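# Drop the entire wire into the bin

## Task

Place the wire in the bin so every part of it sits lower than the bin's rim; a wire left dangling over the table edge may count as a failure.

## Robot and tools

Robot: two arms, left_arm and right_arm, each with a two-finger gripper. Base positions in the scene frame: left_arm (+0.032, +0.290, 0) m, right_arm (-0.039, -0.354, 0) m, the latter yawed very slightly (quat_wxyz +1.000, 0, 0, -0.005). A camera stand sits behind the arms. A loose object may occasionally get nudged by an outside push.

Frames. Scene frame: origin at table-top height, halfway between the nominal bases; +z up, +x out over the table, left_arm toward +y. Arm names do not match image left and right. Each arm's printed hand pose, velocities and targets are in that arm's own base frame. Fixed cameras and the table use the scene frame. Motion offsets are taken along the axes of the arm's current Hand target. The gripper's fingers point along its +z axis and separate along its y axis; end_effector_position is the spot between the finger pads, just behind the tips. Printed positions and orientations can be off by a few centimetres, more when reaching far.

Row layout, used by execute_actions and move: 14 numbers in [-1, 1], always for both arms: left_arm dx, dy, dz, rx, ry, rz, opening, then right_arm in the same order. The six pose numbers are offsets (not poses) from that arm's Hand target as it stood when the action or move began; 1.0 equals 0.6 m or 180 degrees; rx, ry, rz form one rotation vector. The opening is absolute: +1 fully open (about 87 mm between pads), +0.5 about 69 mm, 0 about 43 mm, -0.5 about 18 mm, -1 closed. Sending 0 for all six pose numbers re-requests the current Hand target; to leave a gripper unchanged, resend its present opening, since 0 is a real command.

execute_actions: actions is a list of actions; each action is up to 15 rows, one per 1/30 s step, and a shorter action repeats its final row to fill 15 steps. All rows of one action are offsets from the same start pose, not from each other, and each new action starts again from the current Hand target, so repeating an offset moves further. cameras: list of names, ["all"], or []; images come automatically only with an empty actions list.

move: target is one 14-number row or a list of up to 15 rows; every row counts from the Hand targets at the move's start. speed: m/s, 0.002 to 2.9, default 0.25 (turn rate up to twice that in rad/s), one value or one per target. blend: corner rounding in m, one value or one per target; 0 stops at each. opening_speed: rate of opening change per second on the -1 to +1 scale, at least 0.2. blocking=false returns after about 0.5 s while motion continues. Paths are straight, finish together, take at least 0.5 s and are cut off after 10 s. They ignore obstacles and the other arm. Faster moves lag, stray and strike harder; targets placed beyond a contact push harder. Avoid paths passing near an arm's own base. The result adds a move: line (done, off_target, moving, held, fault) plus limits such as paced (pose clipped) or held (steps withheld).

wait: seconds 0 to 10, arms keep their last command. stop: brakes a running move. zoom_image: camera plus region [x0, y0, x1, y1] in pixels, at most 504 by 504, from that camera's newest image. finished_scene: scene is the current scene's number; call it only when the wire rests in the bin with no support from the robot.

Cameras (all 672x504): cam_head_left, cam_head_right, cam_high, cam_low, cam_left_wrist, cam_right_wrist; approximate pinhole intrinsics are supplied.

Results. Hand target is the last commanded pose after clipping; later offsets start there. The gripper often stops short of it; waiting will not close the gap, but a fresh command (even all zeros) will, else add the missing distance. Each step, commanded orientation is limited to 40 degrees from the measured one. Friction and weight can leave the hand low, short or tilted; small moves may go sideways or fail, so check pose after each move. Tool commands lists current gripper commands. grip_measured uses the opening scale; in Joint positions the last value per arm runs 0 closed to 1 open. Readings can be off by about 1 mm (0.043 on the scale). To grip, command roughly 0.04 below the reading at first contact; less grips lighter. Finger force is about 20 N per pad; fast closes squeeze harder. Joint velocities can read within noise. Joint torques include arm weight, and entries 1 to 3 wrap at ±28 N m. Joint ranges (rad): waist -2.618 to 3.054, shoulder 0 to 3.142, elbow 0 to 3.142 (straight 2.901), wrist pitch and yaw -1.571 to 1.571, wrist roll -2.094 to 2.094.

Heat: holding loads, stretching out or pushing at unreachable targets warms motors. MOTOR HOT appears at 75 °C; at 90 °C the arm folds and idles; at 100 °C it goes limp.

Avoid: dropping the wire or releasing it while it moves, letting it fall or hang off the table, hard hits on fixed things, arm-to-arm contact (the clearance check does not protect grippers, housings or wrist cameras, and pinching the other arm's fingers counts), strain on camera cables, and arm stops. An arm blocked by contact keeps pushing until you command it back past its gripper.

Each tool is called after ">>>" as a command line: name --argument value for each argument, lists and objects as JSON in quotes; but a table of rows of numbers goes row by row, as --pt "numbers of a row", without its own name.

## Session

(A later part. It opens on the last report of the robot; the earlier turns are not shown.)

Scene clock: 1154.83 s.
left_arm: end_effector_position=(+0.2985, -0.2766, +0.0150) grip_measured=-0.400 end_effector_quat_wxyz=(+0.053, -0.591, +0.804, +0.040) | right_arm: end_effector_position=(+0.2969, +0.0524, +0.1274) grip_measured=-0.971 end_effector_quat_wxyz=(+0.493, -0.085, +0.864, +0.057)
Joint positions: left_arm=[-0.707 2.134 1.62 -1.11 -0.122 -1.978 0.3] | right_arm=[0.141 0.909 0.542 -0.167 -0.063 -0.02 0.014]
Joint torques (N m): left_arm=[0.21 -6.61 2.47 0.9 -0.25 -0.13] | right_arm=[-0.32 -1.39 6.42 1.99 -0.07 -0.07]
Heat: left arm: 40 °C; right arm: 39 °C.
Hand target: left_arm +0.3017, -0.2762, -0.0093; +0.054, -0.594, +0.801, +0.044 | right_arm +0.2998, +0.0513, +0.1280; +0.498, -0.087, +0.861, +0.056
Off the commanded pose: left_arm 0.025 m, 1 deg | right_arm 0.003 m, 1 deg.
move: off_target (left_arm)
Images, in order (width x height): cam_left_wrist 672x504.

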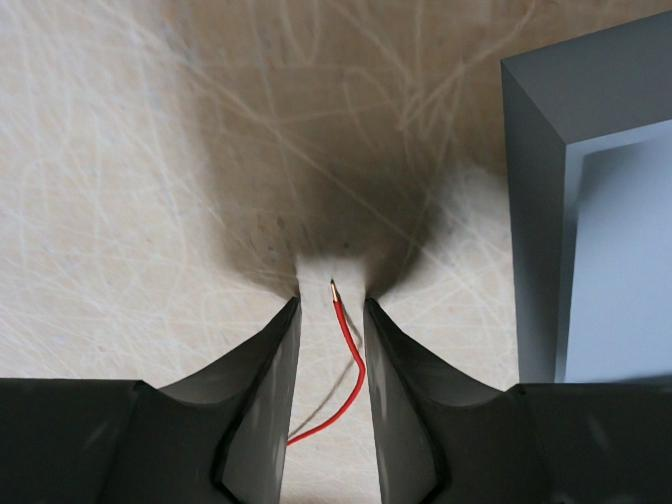

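>>> move --target '[0,0,-0.02,0,0,0,-1,0,0,0,0,0,0,-1]' --speed 0.05 --opening_speed 1 --cameras '["cam_left_wrist"]'

>>> zoom_image --camera "cam_left_wrist" --region '[270, 230, 400, 330]'

Scene clock: 1160.30 s.
left_arm: end_effector_position=(+0.3050, -0.2800, +0.0161) grip_measured=-0.975 end_effector_quat_wxyz=(+0.059, -0.593, +0.802, +0.027) | right_arm: end_effector_position=(+0.2969, +0.0524, +0.1274) grip_measured=-0.971 end_effector_quat_wxyz=(+0.493, -0.085, +0.864, +0.057)
Joint positions: left_arm=[-0.705 2.133 1.623 -1.087 -0.127 -1.98 0.013] | right_arm=[0.141 0.909 0.542 -0.167 -0.063 -0.02 0.014]
Joint velocities: left_arm=[-0.012 -0.022 -0.007 -0.037 0.154 0.007 -0.008] | right_arm=[within noise]
Joint torques (N m): left_arm=[-0.44 -7.6 4.82 0.23 -0.16 -0.16] | right_arm=[-0.34 -1.39 6.43 2 -0.08 -0.07]
Heat: left arm: 40 °C; right arm: 39 °C.
Hand target: left_arm +0.3013, -0.2779, +0.0026; +0.054, -0.594, +0.801, +0.044 | right_arm +0.2998, +0.0513, +0.1280; +0.498, -0.087, +0.861, +0.056
Off the commanded pose: left_arm 0.014 m, 2 deg | right_arm 0.003 m, 1 deg.
move: off_target (left_arm)
Images, in order (width x height): cam_left_wrist 672x504.

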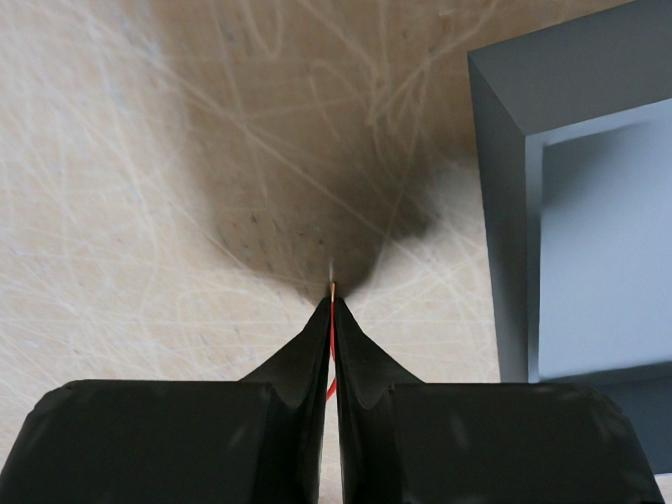

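Scaled by 3.877.

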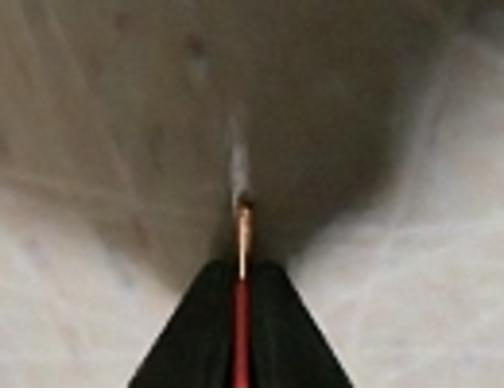

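>>> move --pt "-0.1205 0.028 -0.197 0.0526 -0.1201 0.1532 -1 -0.0647 0.0717 0.0385 0 0 0 -1" --pt "-0.2543 -0.0443 -0.3803 0.2367 -0.247 0.3516 -1 -0.292 0.1612 0.0657 0 0 0 -1" --speed 0.13 --blend '[0.03,0]' --cameras '["cam_head_left","cam_low","cam_high","cam_left_wrist"]'

Scene clock: 1193.50 s.
left_arm: end_effector_position=(+0.3628, -0.1746, +0.2461) grip_measured=-0.975 end_effector_quat_wxyz=(+0.492, +0.009, +0.870, +0.001) | right_arm: end_effector_position=(+0.3935, +0.1649, +0.2476) grip_measured=-0.971 end_effector_quat_wxyz=(+0.485, -0.094, +0.868, +0.050)
Joint positions: left_arm=[-0.64 1.432 1.356 -0.565 -0.531 -0.348 0.013] | right_arm=[0.475 1.459 1.373 -0.482 0.224 0.136 0.014]
Joint torques (N m): left_arm=[0.65 -7.21 6.17 1.86 -0.19 -0.03] | right_arm=[0.88 -5.57 10.48 1.74 0.12 0.13]
Heat: left arm: 41 °C; right arm: 40 °C.
Hand target: left_arm +0.3628, -0.1717, +0.2496; +0.498, +0.007, +0.867, -0.003 | right_arm +0.3989, +0.1697, +0.2613; +0.498, -0.087, +0.861, +0.056
Off the commanded pose: left_arm 0.005 m, 1 deg | right_arm 0.015 m, 2 deg.
move: off_target (right_arm)
Images, in order (width x height): cam_head_left 672x504, cam_high 672x504, cam_low 672x504, cam_left_wrist 672x504.

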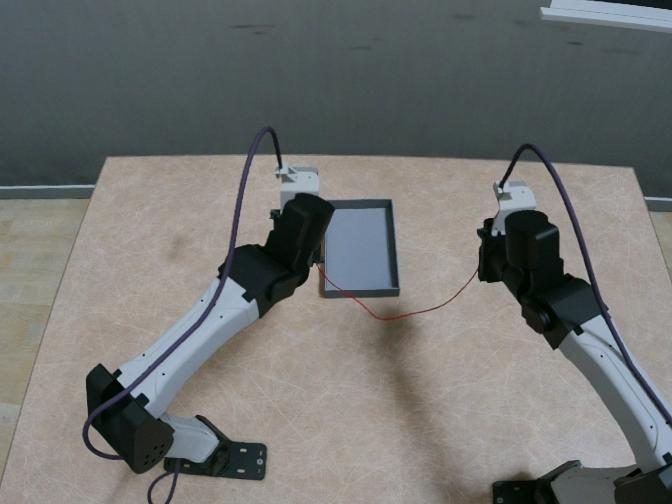

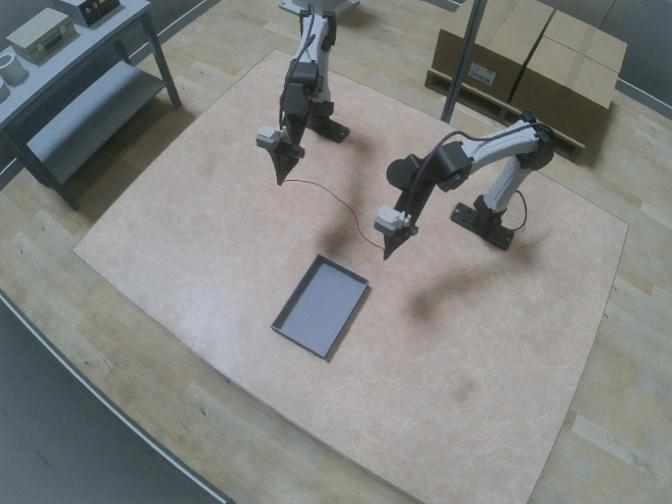

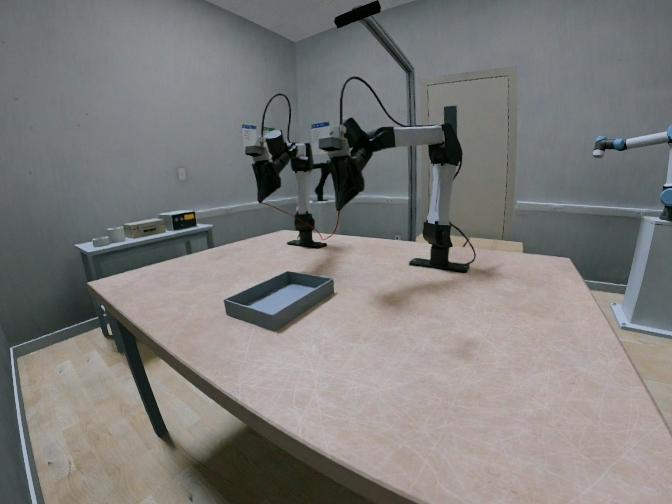

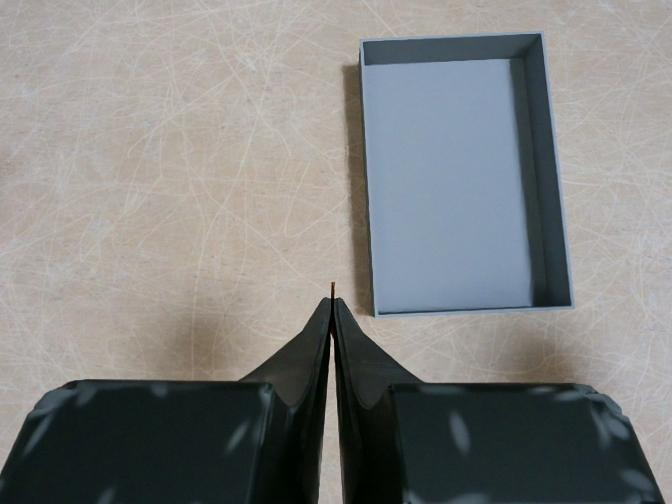

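>>> move --target '[-0.0475,-0.047,0.0823,0,0,0,-1,-0.102,0.123,0.18,0,0,0,-1]' --speed 0.15 --cameras '["cam_head_left","cam_low","cam_high","cam_left_wrist"]'

>>> zoom_image --camera "cam_low" --region '[180, 160, 400, 335]'

Scene clock: 1201.53 s.
left_arm: end_effector_position=(+0.4132, -0.2000, +0.2425) grip_measured=-0.975 end_effector_quat_wxyz=(+0.491, +0.010, +0.871, +0.002) | right_arm: end_effector_position=(+0.5014, +0.2628, +0.2502) grip_measured=-0.971 end_effector_quat_wxyz=(+0.487, -0.095, +0.867, +0.050)
Joint positions: left_arm=[-0.612 1.641 1.544 -0.538 -0.508 -0.328 0.013] | right_arm=[0.561 2.04 2.075 -0.611 0.296 0.18 0.014]
Joint torques (N m): left_arm=[0.55 -6.74 8.84 1.84 -0.18 -0.02] | right_arm=[0.79 -10.65 10.18 1.71 0.14 0.13]
Heat: left arm: 40 °C; right arm: 42 °C.
Hand target: left_arm +0.4194, -0.2007, +0.2491; +0.498, +0.007, +0.867, -0.002 | right_arm +0.5052, +0.2674, +0.2615; +0.498, -0.087, +0.861, +0.056
Off the commanded pose: left_arm 0.009 m, 1 deg | right_arm 0.013 m, 2 deg.
move: off_target (right_arm)
Images, in order (width x height): cam_head_left 672x504, cam_high 672x504, cam_low 672x504, cam_left_wrist 672x504.

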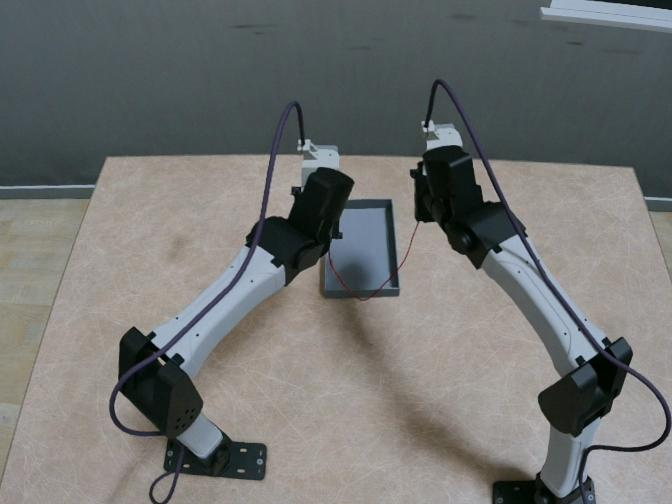

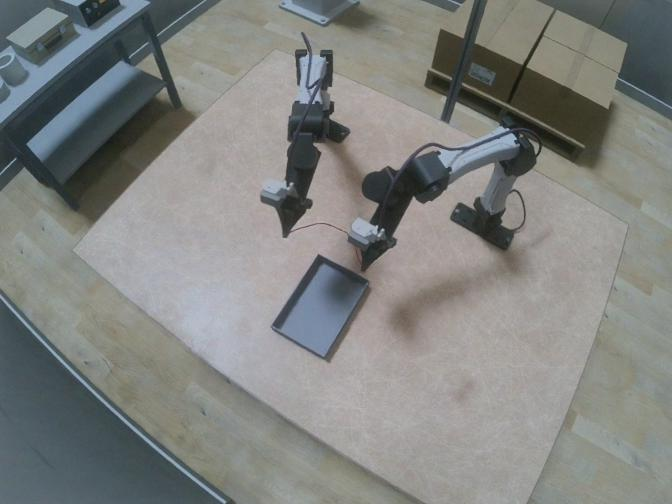

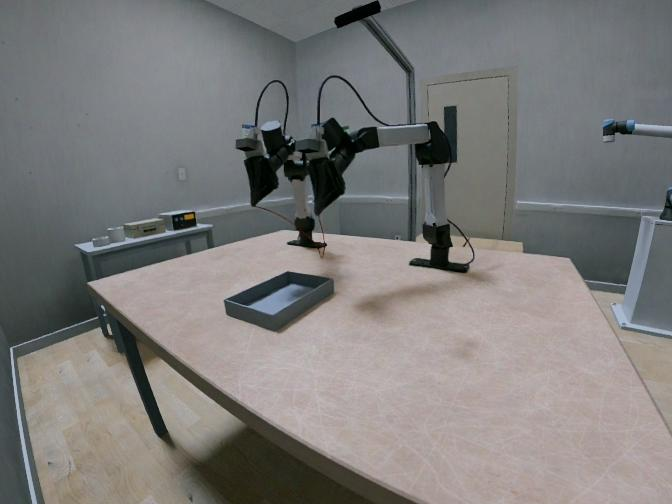

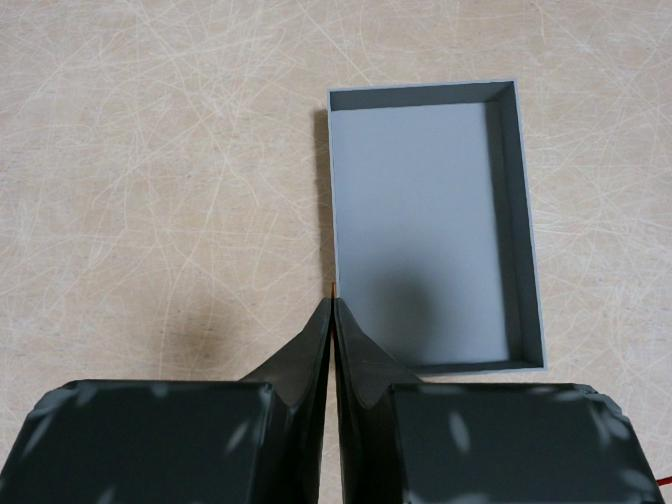

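Scaled by 2.291.

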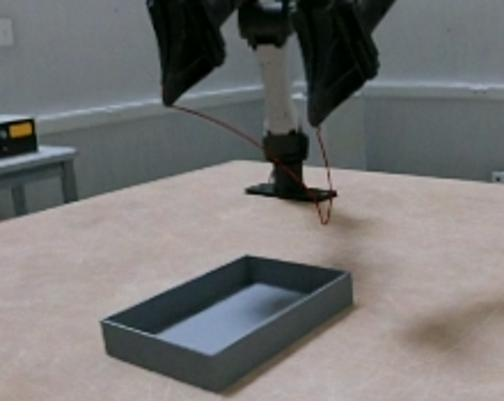

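>>> move --target '[-0.0295,0.0433,0.0812,0,0,0,-1,-0.0255,-0.0035,0.0828,0,0,0,-1]' --speed 0.12 --cameras '["cam_head_left","cam_low","cam_high"]'

>>> zoom_image --camera "cam_low" --region '[180, 160, 400, 335]'

>>> zoom_image --camera "cam_head_left" --region '[280, 170, 460, 320]'

Scene clock: 1216.80 s.
left_arm: end_effector_position=(+0.4645, -0.1733, +0.2332) grip_measured=-0.975 end_effector_quat_wxyz=(+0.489, +0.007, +0.872, +0.003) | right_arm: end_effector_position=(+0.5505, +0.2744, +0.2440) grip_measured=-0.971 end_effector_quat_wxyz=(+0.491, -0.086, +0.865, +0.052)
Joint positions: left_arm=[-0.476 1.75 1.624 -0.476 -0.4 -0.247 0.013] | right_arm=[0.529 2.303 2.468 -0.727 0.278 0.177 0.014]
Joint torques (N m): left_arm=[0.13 -7.83 8.96 1.92 -0.13 -0.02] | right_arm=[0.01 -11.9 9.87 1.71 -0.01 -0.05]
Motor temperatures (°C): left_arm=[22 40 39 26 22 21 22] | right_arm=[18 35 44 38 23 21 21]
Heat: left arm: 40 °C; right arm: 44 °C.
Hand target: left_arm +0.4708, -0.1754, +0.2402; +0.498, +0.007, +0.867, -0.003 | right_arm +0.5552, +0.2760, +0.2500; +0.498, -0.087, +0.861, +0.056
Off the commanded pose: left_arm 0.009 m, 1 deg | right_arm 0.008 m, 1 deg.
move: done
Images, in order (width x height): cam_head_left 672x504, cam_high 672x504, cam_low 672x504.

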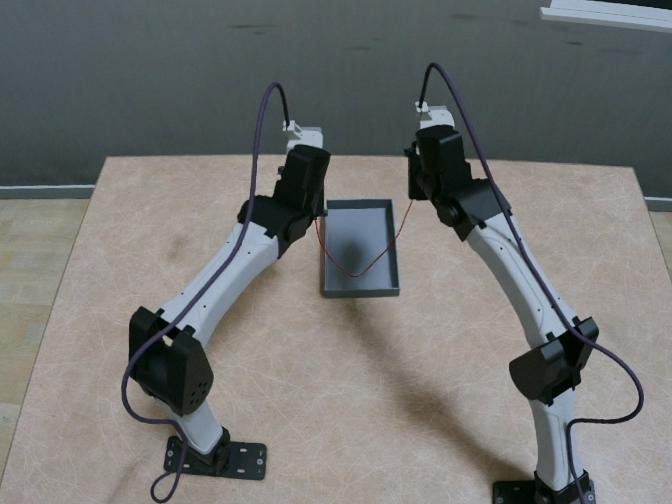

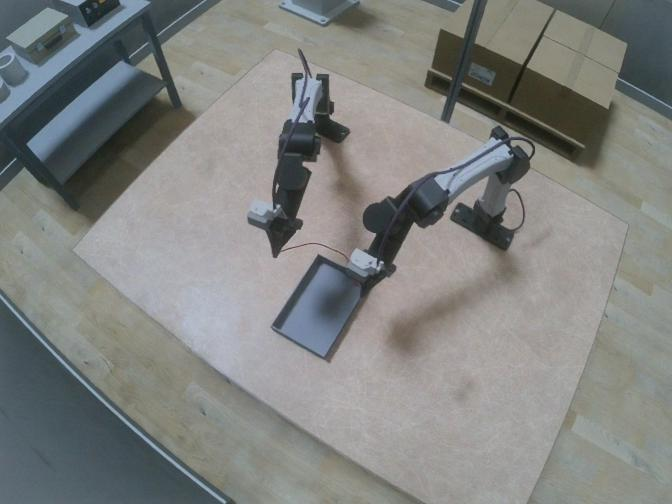

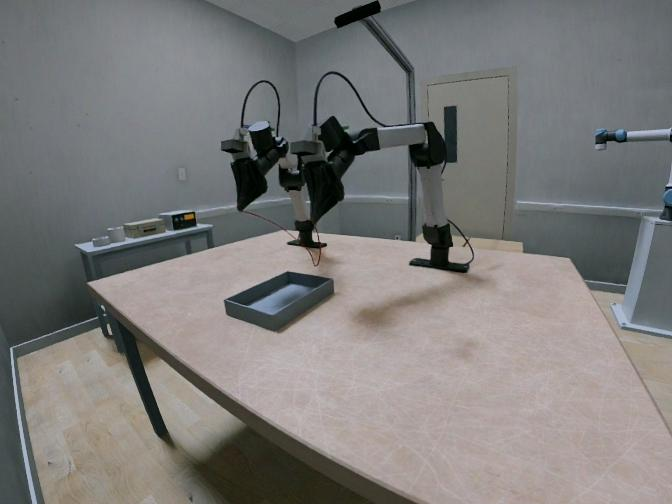

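Scaled by 2.291.

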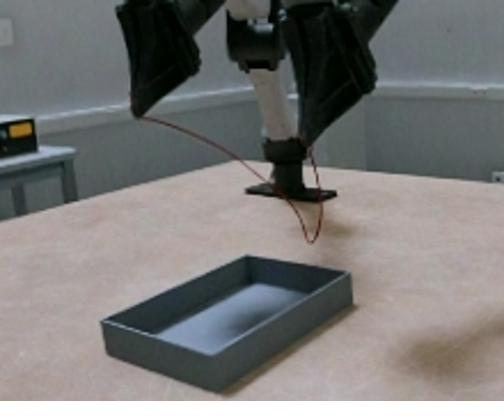

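Scaled by 2.800.

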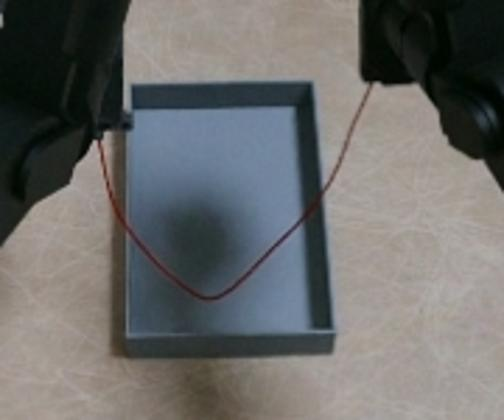

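>>> move --target '[0.0938,0.0417,0.0042,0,0,0,-1,0.1613,0.1013,0.0873,0,0,0,-1]' --speed 0.1 --cameras '["cam_head_left","cam_low","cam_high"]'

>>> zoom_image --camera "cam_low" --region '[180, 160, 400, 335]'

>>> zoom_image --camera "cam_head_left" --region '[280, 170, 460, 320]'

Scene clock: 1235.43 s.
left_arm: end_effector_position=(+0.4452, -0.1533, +0.1820) grip_measured=-0.975 end_effector_quat_wxyz=(+0.488, +0.009, +0.873, +0.002) | right_arm: end_effector_position=(+0.5377, +0.3326, +0.1459) grip_measured=-0.971 end_effector_quat_wxyz=(+0.494, -0.094, +0.863, +0.054)
Joint positions: left_arm=[-0.449 1.647 1.305 -0.254 -0.373 -0.229 0.013] | right_arm=[0.638 2.303 2.066 -0.334 0.361 0.223 0.014]
Joint torques (N m): left_arm=[0.57 -10.04 6.19 1.99 -0.12 -0.01] | right_arm=[0.64 -12.9 6.01 1.97 0.15 0.14]
Heat: left arm: 41 °C; right arm: 46 °C.
Hand target: left_arm +0.4450, -0.1500, +0.1902; +0.498, +0.007, +0.867, -0.003 | right_arm +0.5398, +0.3359, +0.1406; +0.498, -0.087, +0.861, +0.056
Off the commanded pose: left_arm 0.009 m, 1 deg | right_arm 0.007 m, 1 deg.
move: done
Images, in order (width x height): cam_head_left 672x504, cam_high 672x504, cam_low 672x504.

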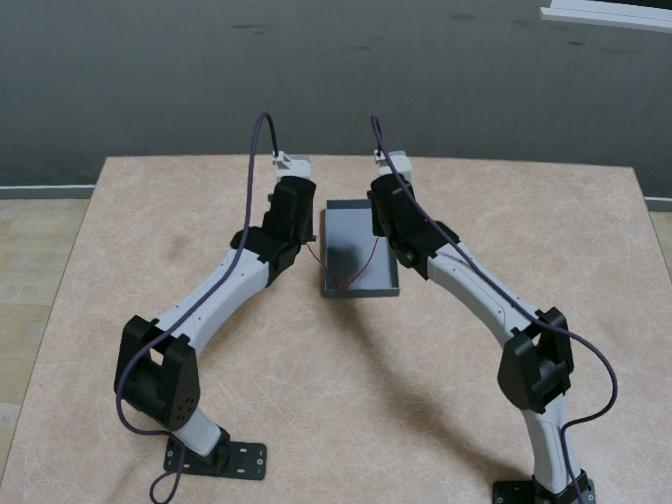

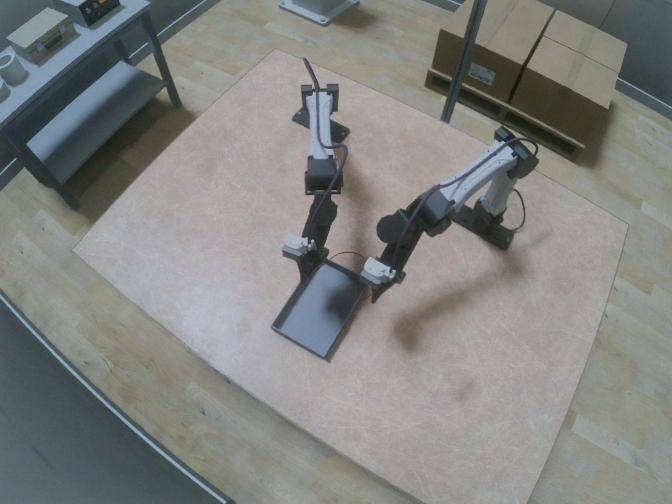

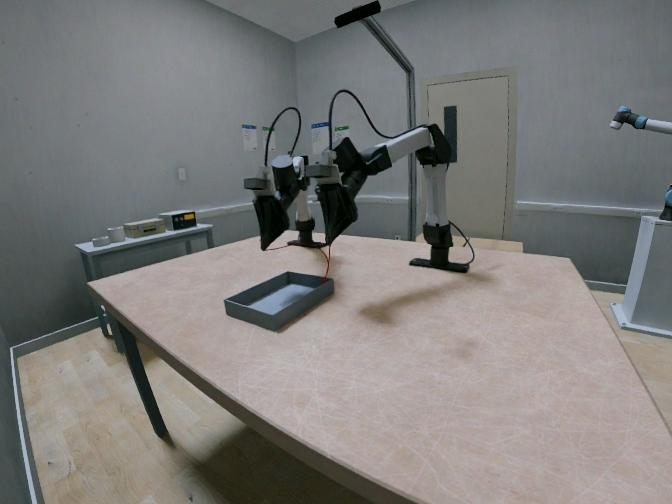

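Scaled by 2.291.

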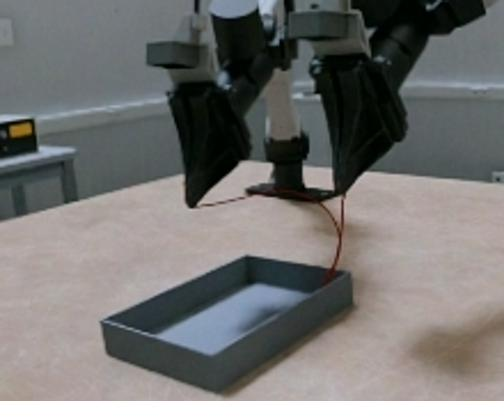

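Scaled by 2.800.

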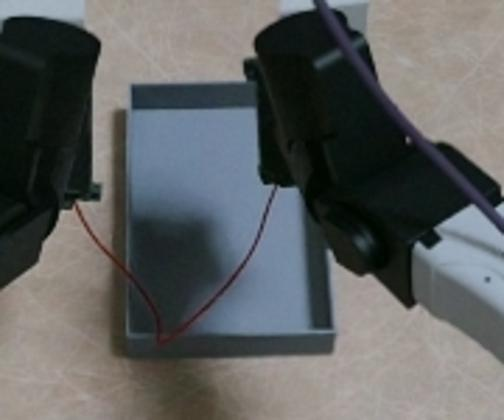

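>>> zoom_image --camera "cam_low" --region '[290, 235, 350, 300]'

>>> zoom_image --camera "cam_head_left" --region '[310, 240, 410, 310]'

Scaled by 7.754.

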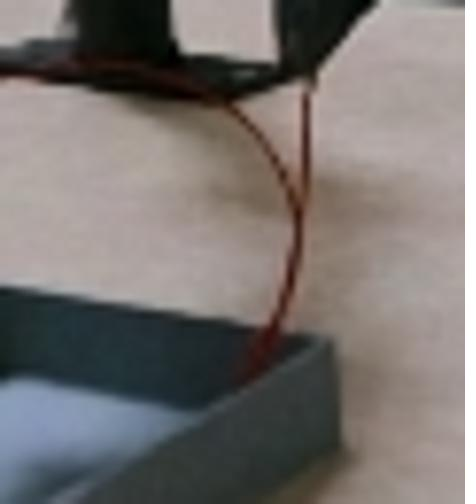

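Scaled by 5.040.

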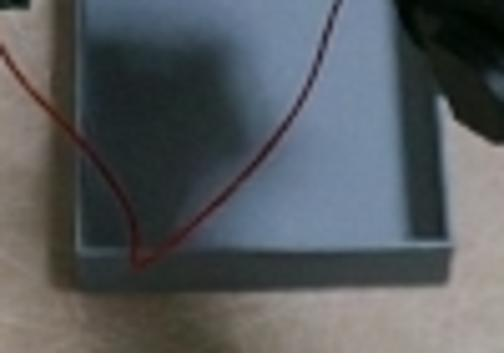

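>>> execute_actions --actions '[]'

>>> zoom_image --camera "cam_high" --region '[280, 230, 400, 320]'

>>> zoom_image --camera "cam_head_right" --region '[310, 220, 430, 310]'

Scene clock: 1259.77 s.
left_arm: end_effector_position=(+0.4452, -0.1533, +0.1820) grip_measured=-0.975 end_effector_quat_wxyz=(+0.488, +0.009, +0.873, +0.002) | right_arm: end_effector_position=(+0.5378, +0.3326, +0.1460) grip_measured=-0.971 end_effector_quat_wxyz=(+0.494, -0.094, +0.862, +0.054)
Joint positions: left_arm=[-0.449 1.647 1.305 -0.254 -0.373 -0.229 0.013] | right_arm=[0.638 2.303 2.066 -0.333 0.361 0.223 0.014]
Joint velocities: within noise
Joint torques (N m): left_arm=[0.57 -9.92 6.19 1.96 -0.13 -0.03] | right_arm=[0.68 -12.88 6.02 1.99 0.16 0.13]
Motor temperatures (°C): left_arm=[22 42 40 29 22 21 22] | right_arm=[18 42 43 39 23 21 21]
Heat: left arm: 42 °C; right arm: 43 °C.
Hand target: left_arm +0.4449, -0.1499, +0.1902; +0.498, +0.007, +0.867, -0.003 | right_arm +0.5398, +0.3359, +0.1406; +0.498, -0.087, +0.861, +0.056
Tool commands: left_gripper/opening=-1.0 right_gripper/opening=-1.0
Off the commanded pose: left_arm 0.009 m, 1 deg | right_arm 0.007 m, 1 deg.

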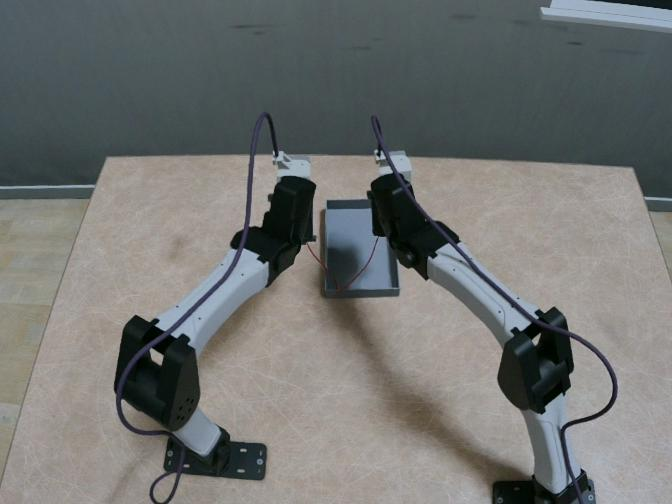

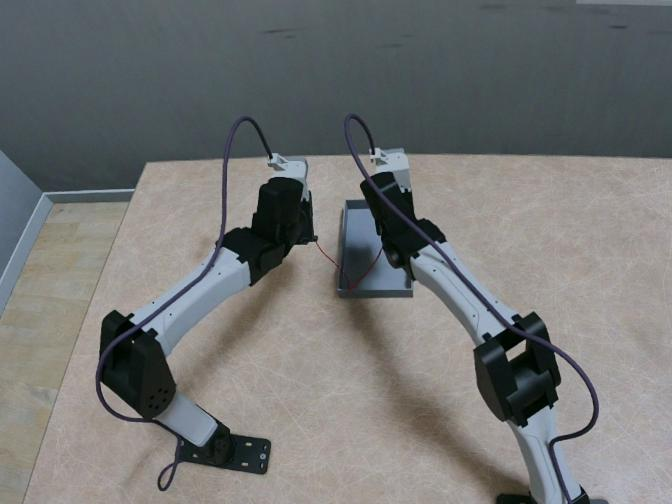

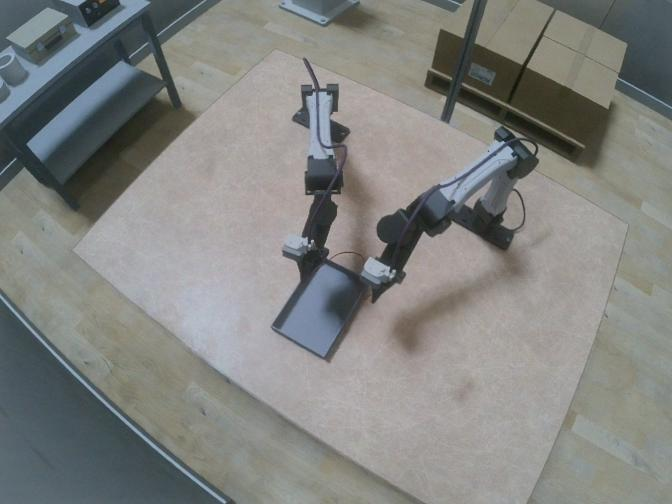

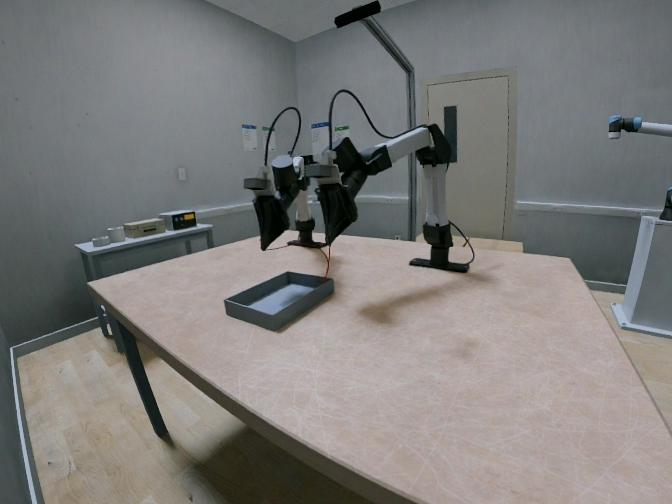

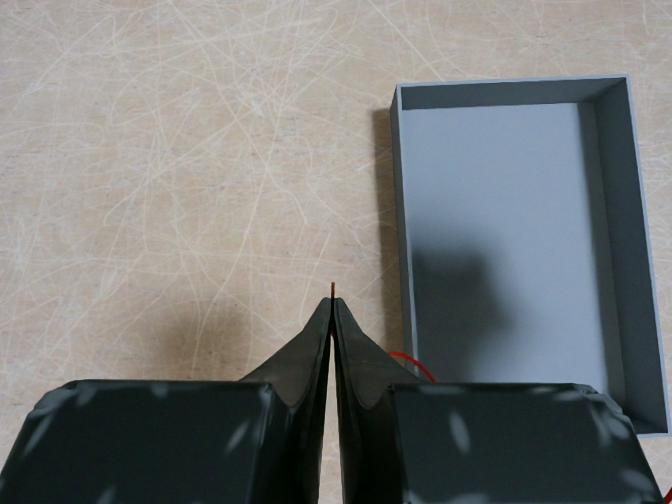

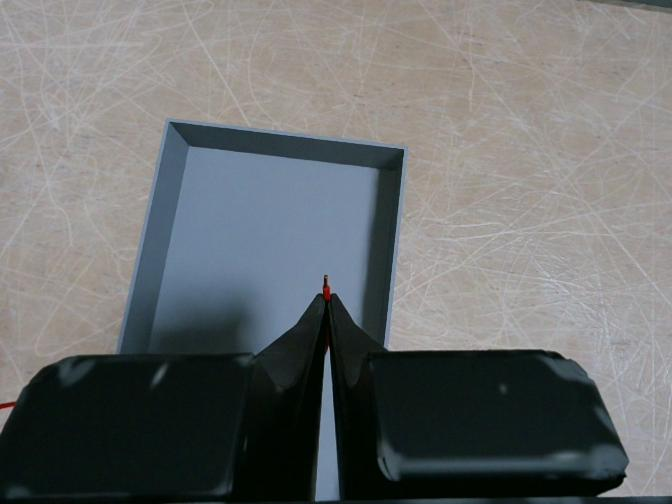

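Scaled by 4.200.

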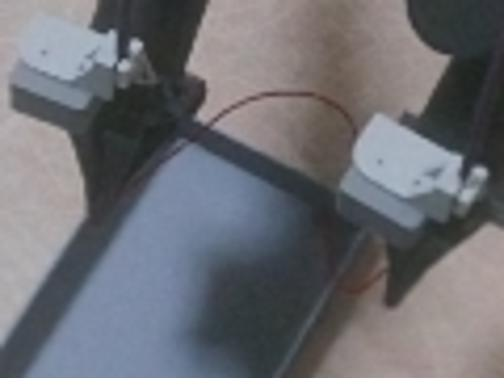

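Scaled by 4.200.

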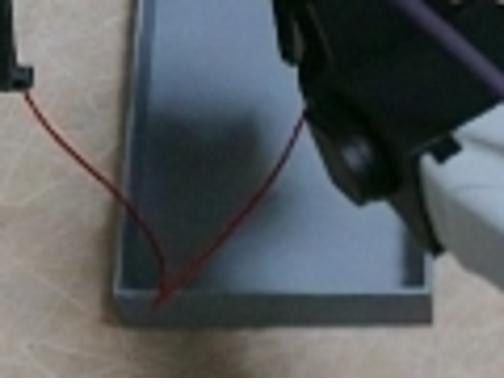

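>>> move --target '[-0.0538,-0.0333,0.0267,0,0,0,-1,-0.0493,-0.0083,0.0187,0,0,0,-1]' --speed 0.1 --cameras '["cam_head_left","cam_low","cam_high"]'

>>> zoom_image --camera "cam_low" --region '[290, 235, 350, 300]'

>>> zoom_image --camera "cam_head_left" --region '[310, 230, 410, 310]'

>>> zoom_image --camera "cam_high" --region '[260, 220, 400, 360]'

Scene clock: 1274.00 s.
left_arm: end_effector_position=(+0.4728, -0.1667, +0.2070) grip_measured=-0.975 end_effector_quat_wxyz=(+0.497, +0.007, +0.868, -0.003) | right_arm: end_effector_position=(+0.5590, +0.3331, +0.1519) grip_measured=-0.971 end_effector_quat_wxyz=(+0.489, -0.088, +0.866, +0.049)
Joint positions: left_arm=[-0.449 1.745 1.498 -0.327 -0.373 -0.229 0.013] | right_arm=[0.617 2.424 2.31 -0.469 0.353 0.223 0.014]
Joint torques (N m): left_arm=[-0.81 -7.69 9.1 1.69 -0.22 -0.11] | right_arm=[-0.02 -13.53 10.36 1.68 0.02 -0.03]
Heat: left arm: 43 °C; right arm: 43 °C.
Hand target: left_arm +0.4748, -0.1704, +0.2099; +0.498, +0.007, +0.867, -0.003 | right_arm +0.5648, +0.3358, +0.1607; +0.498, -0.087, +0.861, +0.056
Off the commanded pose: left_arm 0.005 m, 0 deg | right_arm 0.011 m, 1 deg.
move: off_target (right_arm)
Images, in order (width x height): cam_head_left 672x504, cam_high 672x504, cam_low 672x504.

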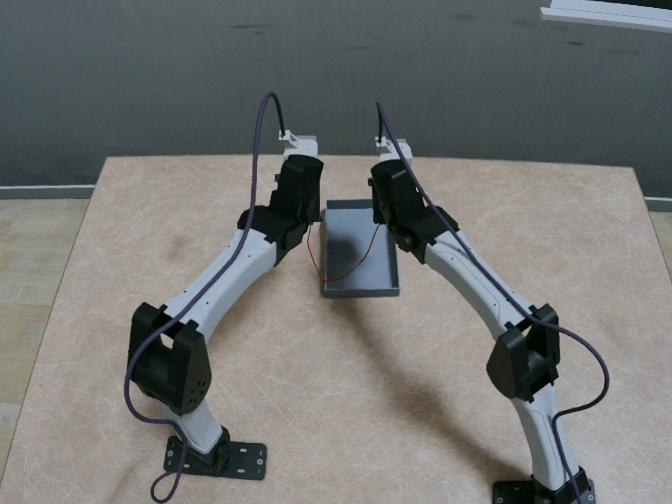

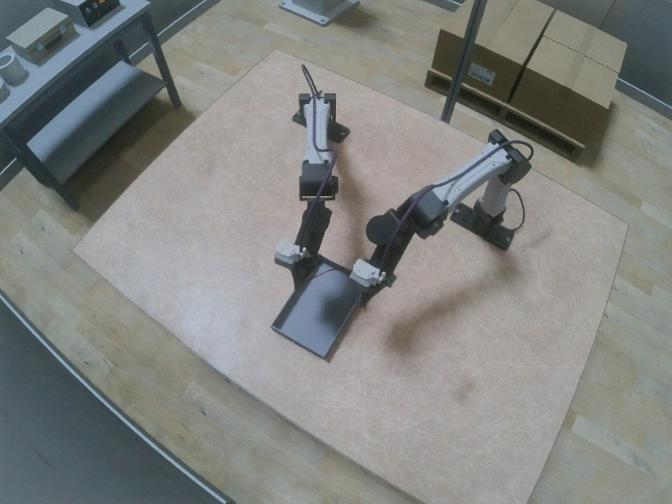

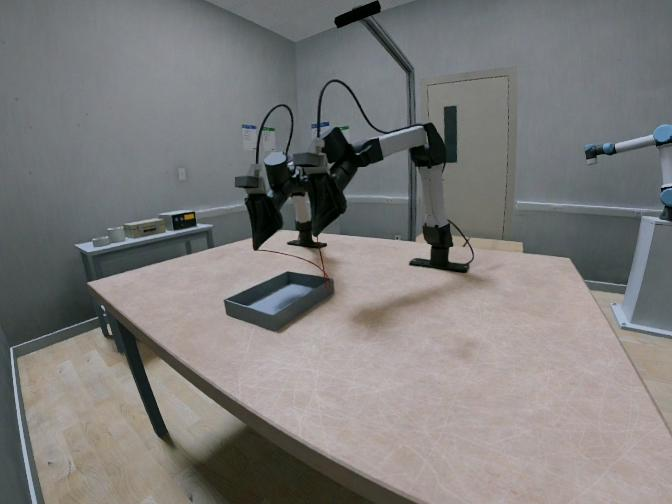

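Scaled by 7.754.

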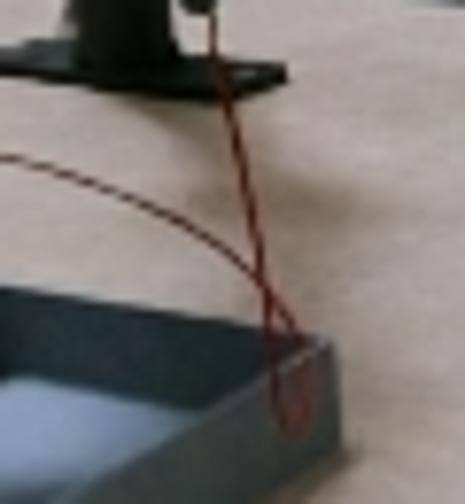

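Scaled by 5.040.

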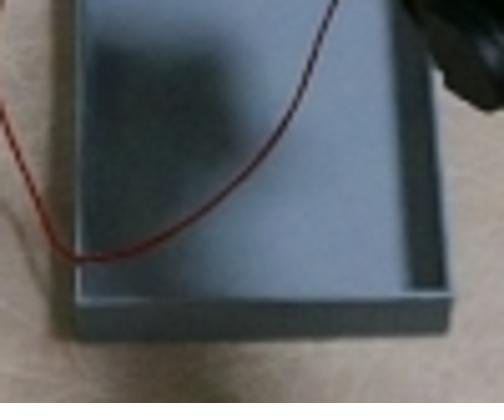

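Scaled by 3.600.

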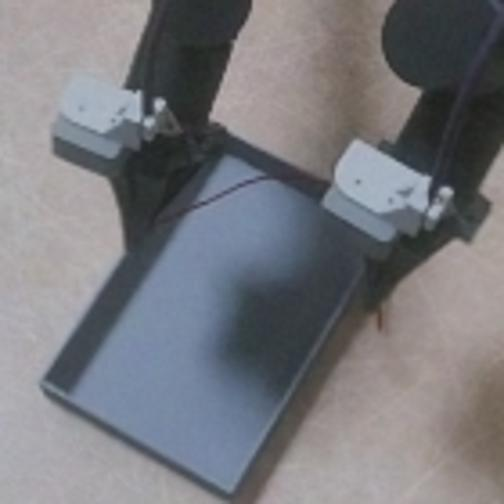

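>>> move --pt "-0.0433 0 -0.025 0 0 0 -1 -0.04 0 -0.0307 0 0 0 -1" --pt "-0.0433 -0.075 -0.025 0.0481 0 0.0278 -1 -0.04 -0.0327 -0.0307 0 0 0 -1" --speed 0.12 --blend '[0.015,0]' --cameras '["cam_head_left","cam_low","cam_high","cam_left_wrist"]'

>>> zoom_image --camera "cam_low" --region '[290, 235, 350, 300]'

>>> zoom_image --camera "cam_head_left" --region '[310, 230, 410, 310]'

>>> zoom_image --camera "cam_high" --region '[260, 220, 400, 360]'

Scene clock: 1285.27 s.
left_arm: end_effector_position=(+0.4731, -0.2095, +0.2373) grip_measured=-0.975 end_effector_quat_wxyz=(+0.495, +0.075, +0.864, -0.042) | right_arm: end_effector_position=(+0.5624, +0.3163, +0.1741) grip_measured=-0.971 end_effector_quat_wxyz=(+0.483, -0.089, +0.870, +0.047)
Joint positions: left_arm=[-0.498 1.795 1.675 -0.433 -0.28 -0.168 0.013] | right_arm=[0.587 2.424 2.411 -0.579 0.327 0.209 0.014]
Joint torques (N m): left_arm=[-1.01 -8.08 9.03 1.77 -0.08 -0.02] | right_arm=[-0.12 -17.2 5.85 1.94 0 -0.05]
Heat: left arm: 42 °C; right arm: 45 °C.
Hand target: left_arm +0.4742, -0.2155, +0.2398; +0.495, +0.083, +0.863, -0.046 | right_arm +0.5648, +0.3157, +0.1904; +0.498, -0.087, +0.861, +0.056
Off the commanded pose: left_arm 0.007 m, 1 deg | right_arm 0.017 m, 2 deg.
move: off_target (right_arm)
Images, in order (width x height): cam_head_left 672x504, cam_high 672x504, cam_low 672x504, cam_left_wrist 672x504.

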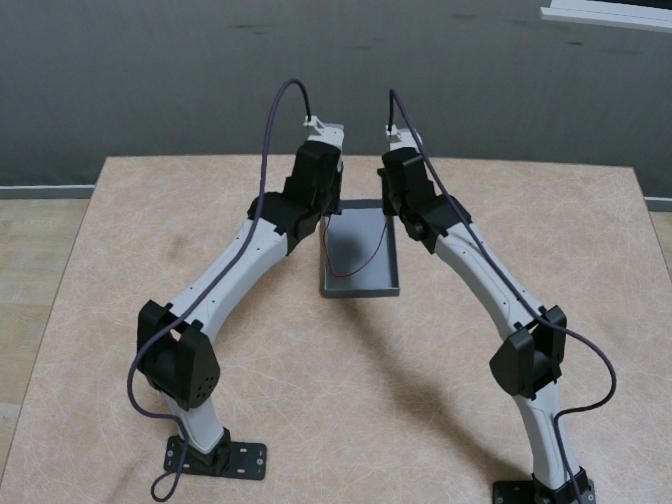

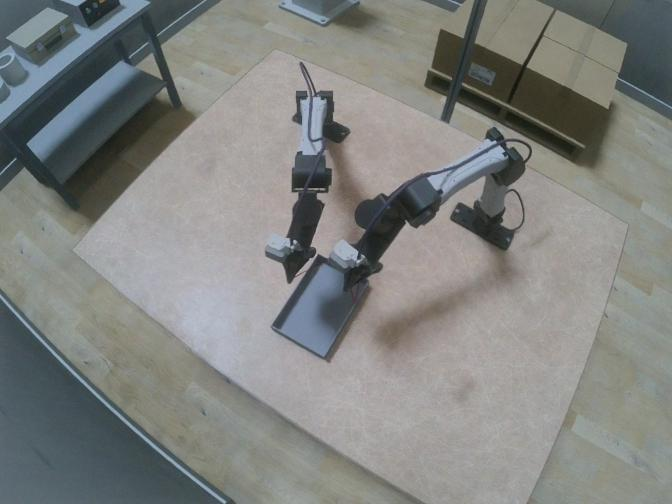

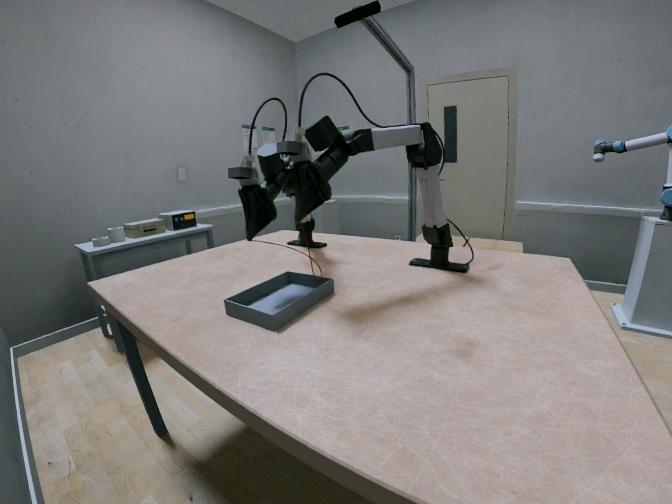

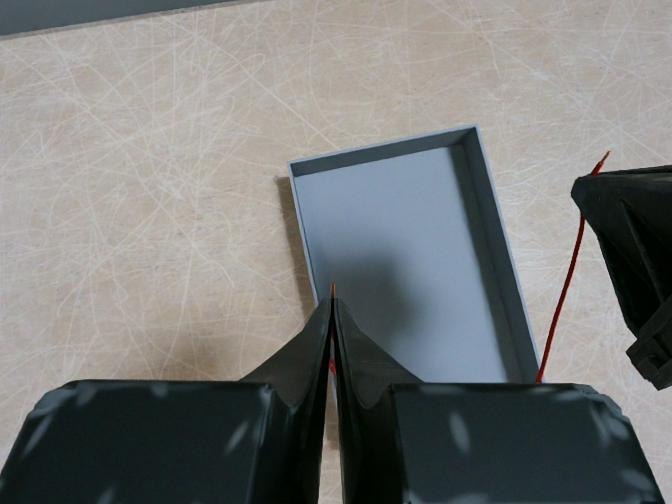

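Scaled by 7.754.

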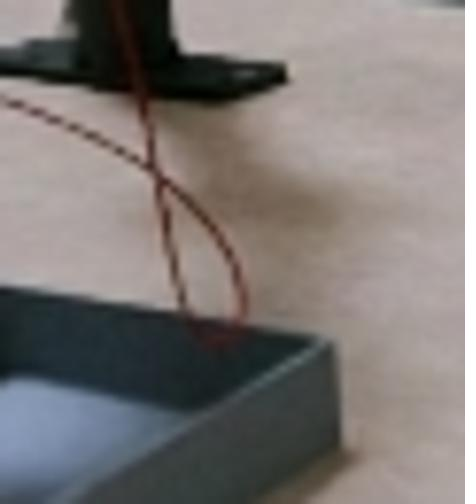

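Scaled by 5.040.

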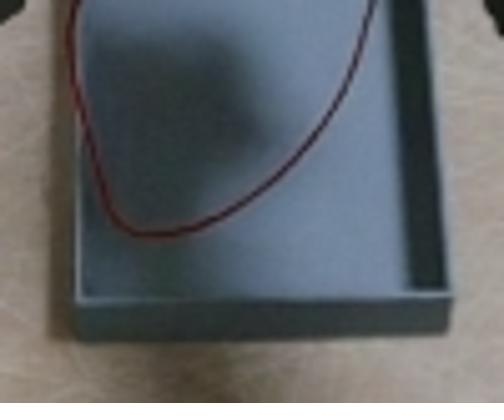

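Scaled by 3.600.

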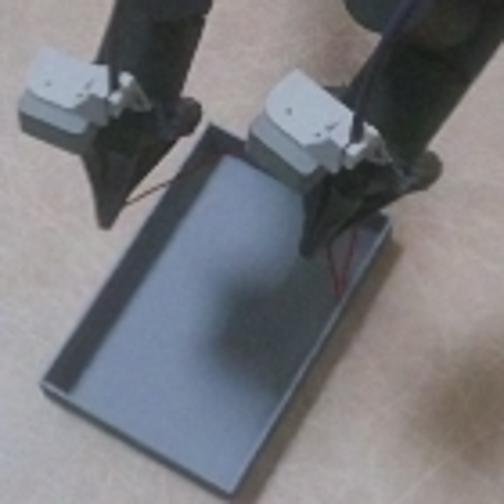

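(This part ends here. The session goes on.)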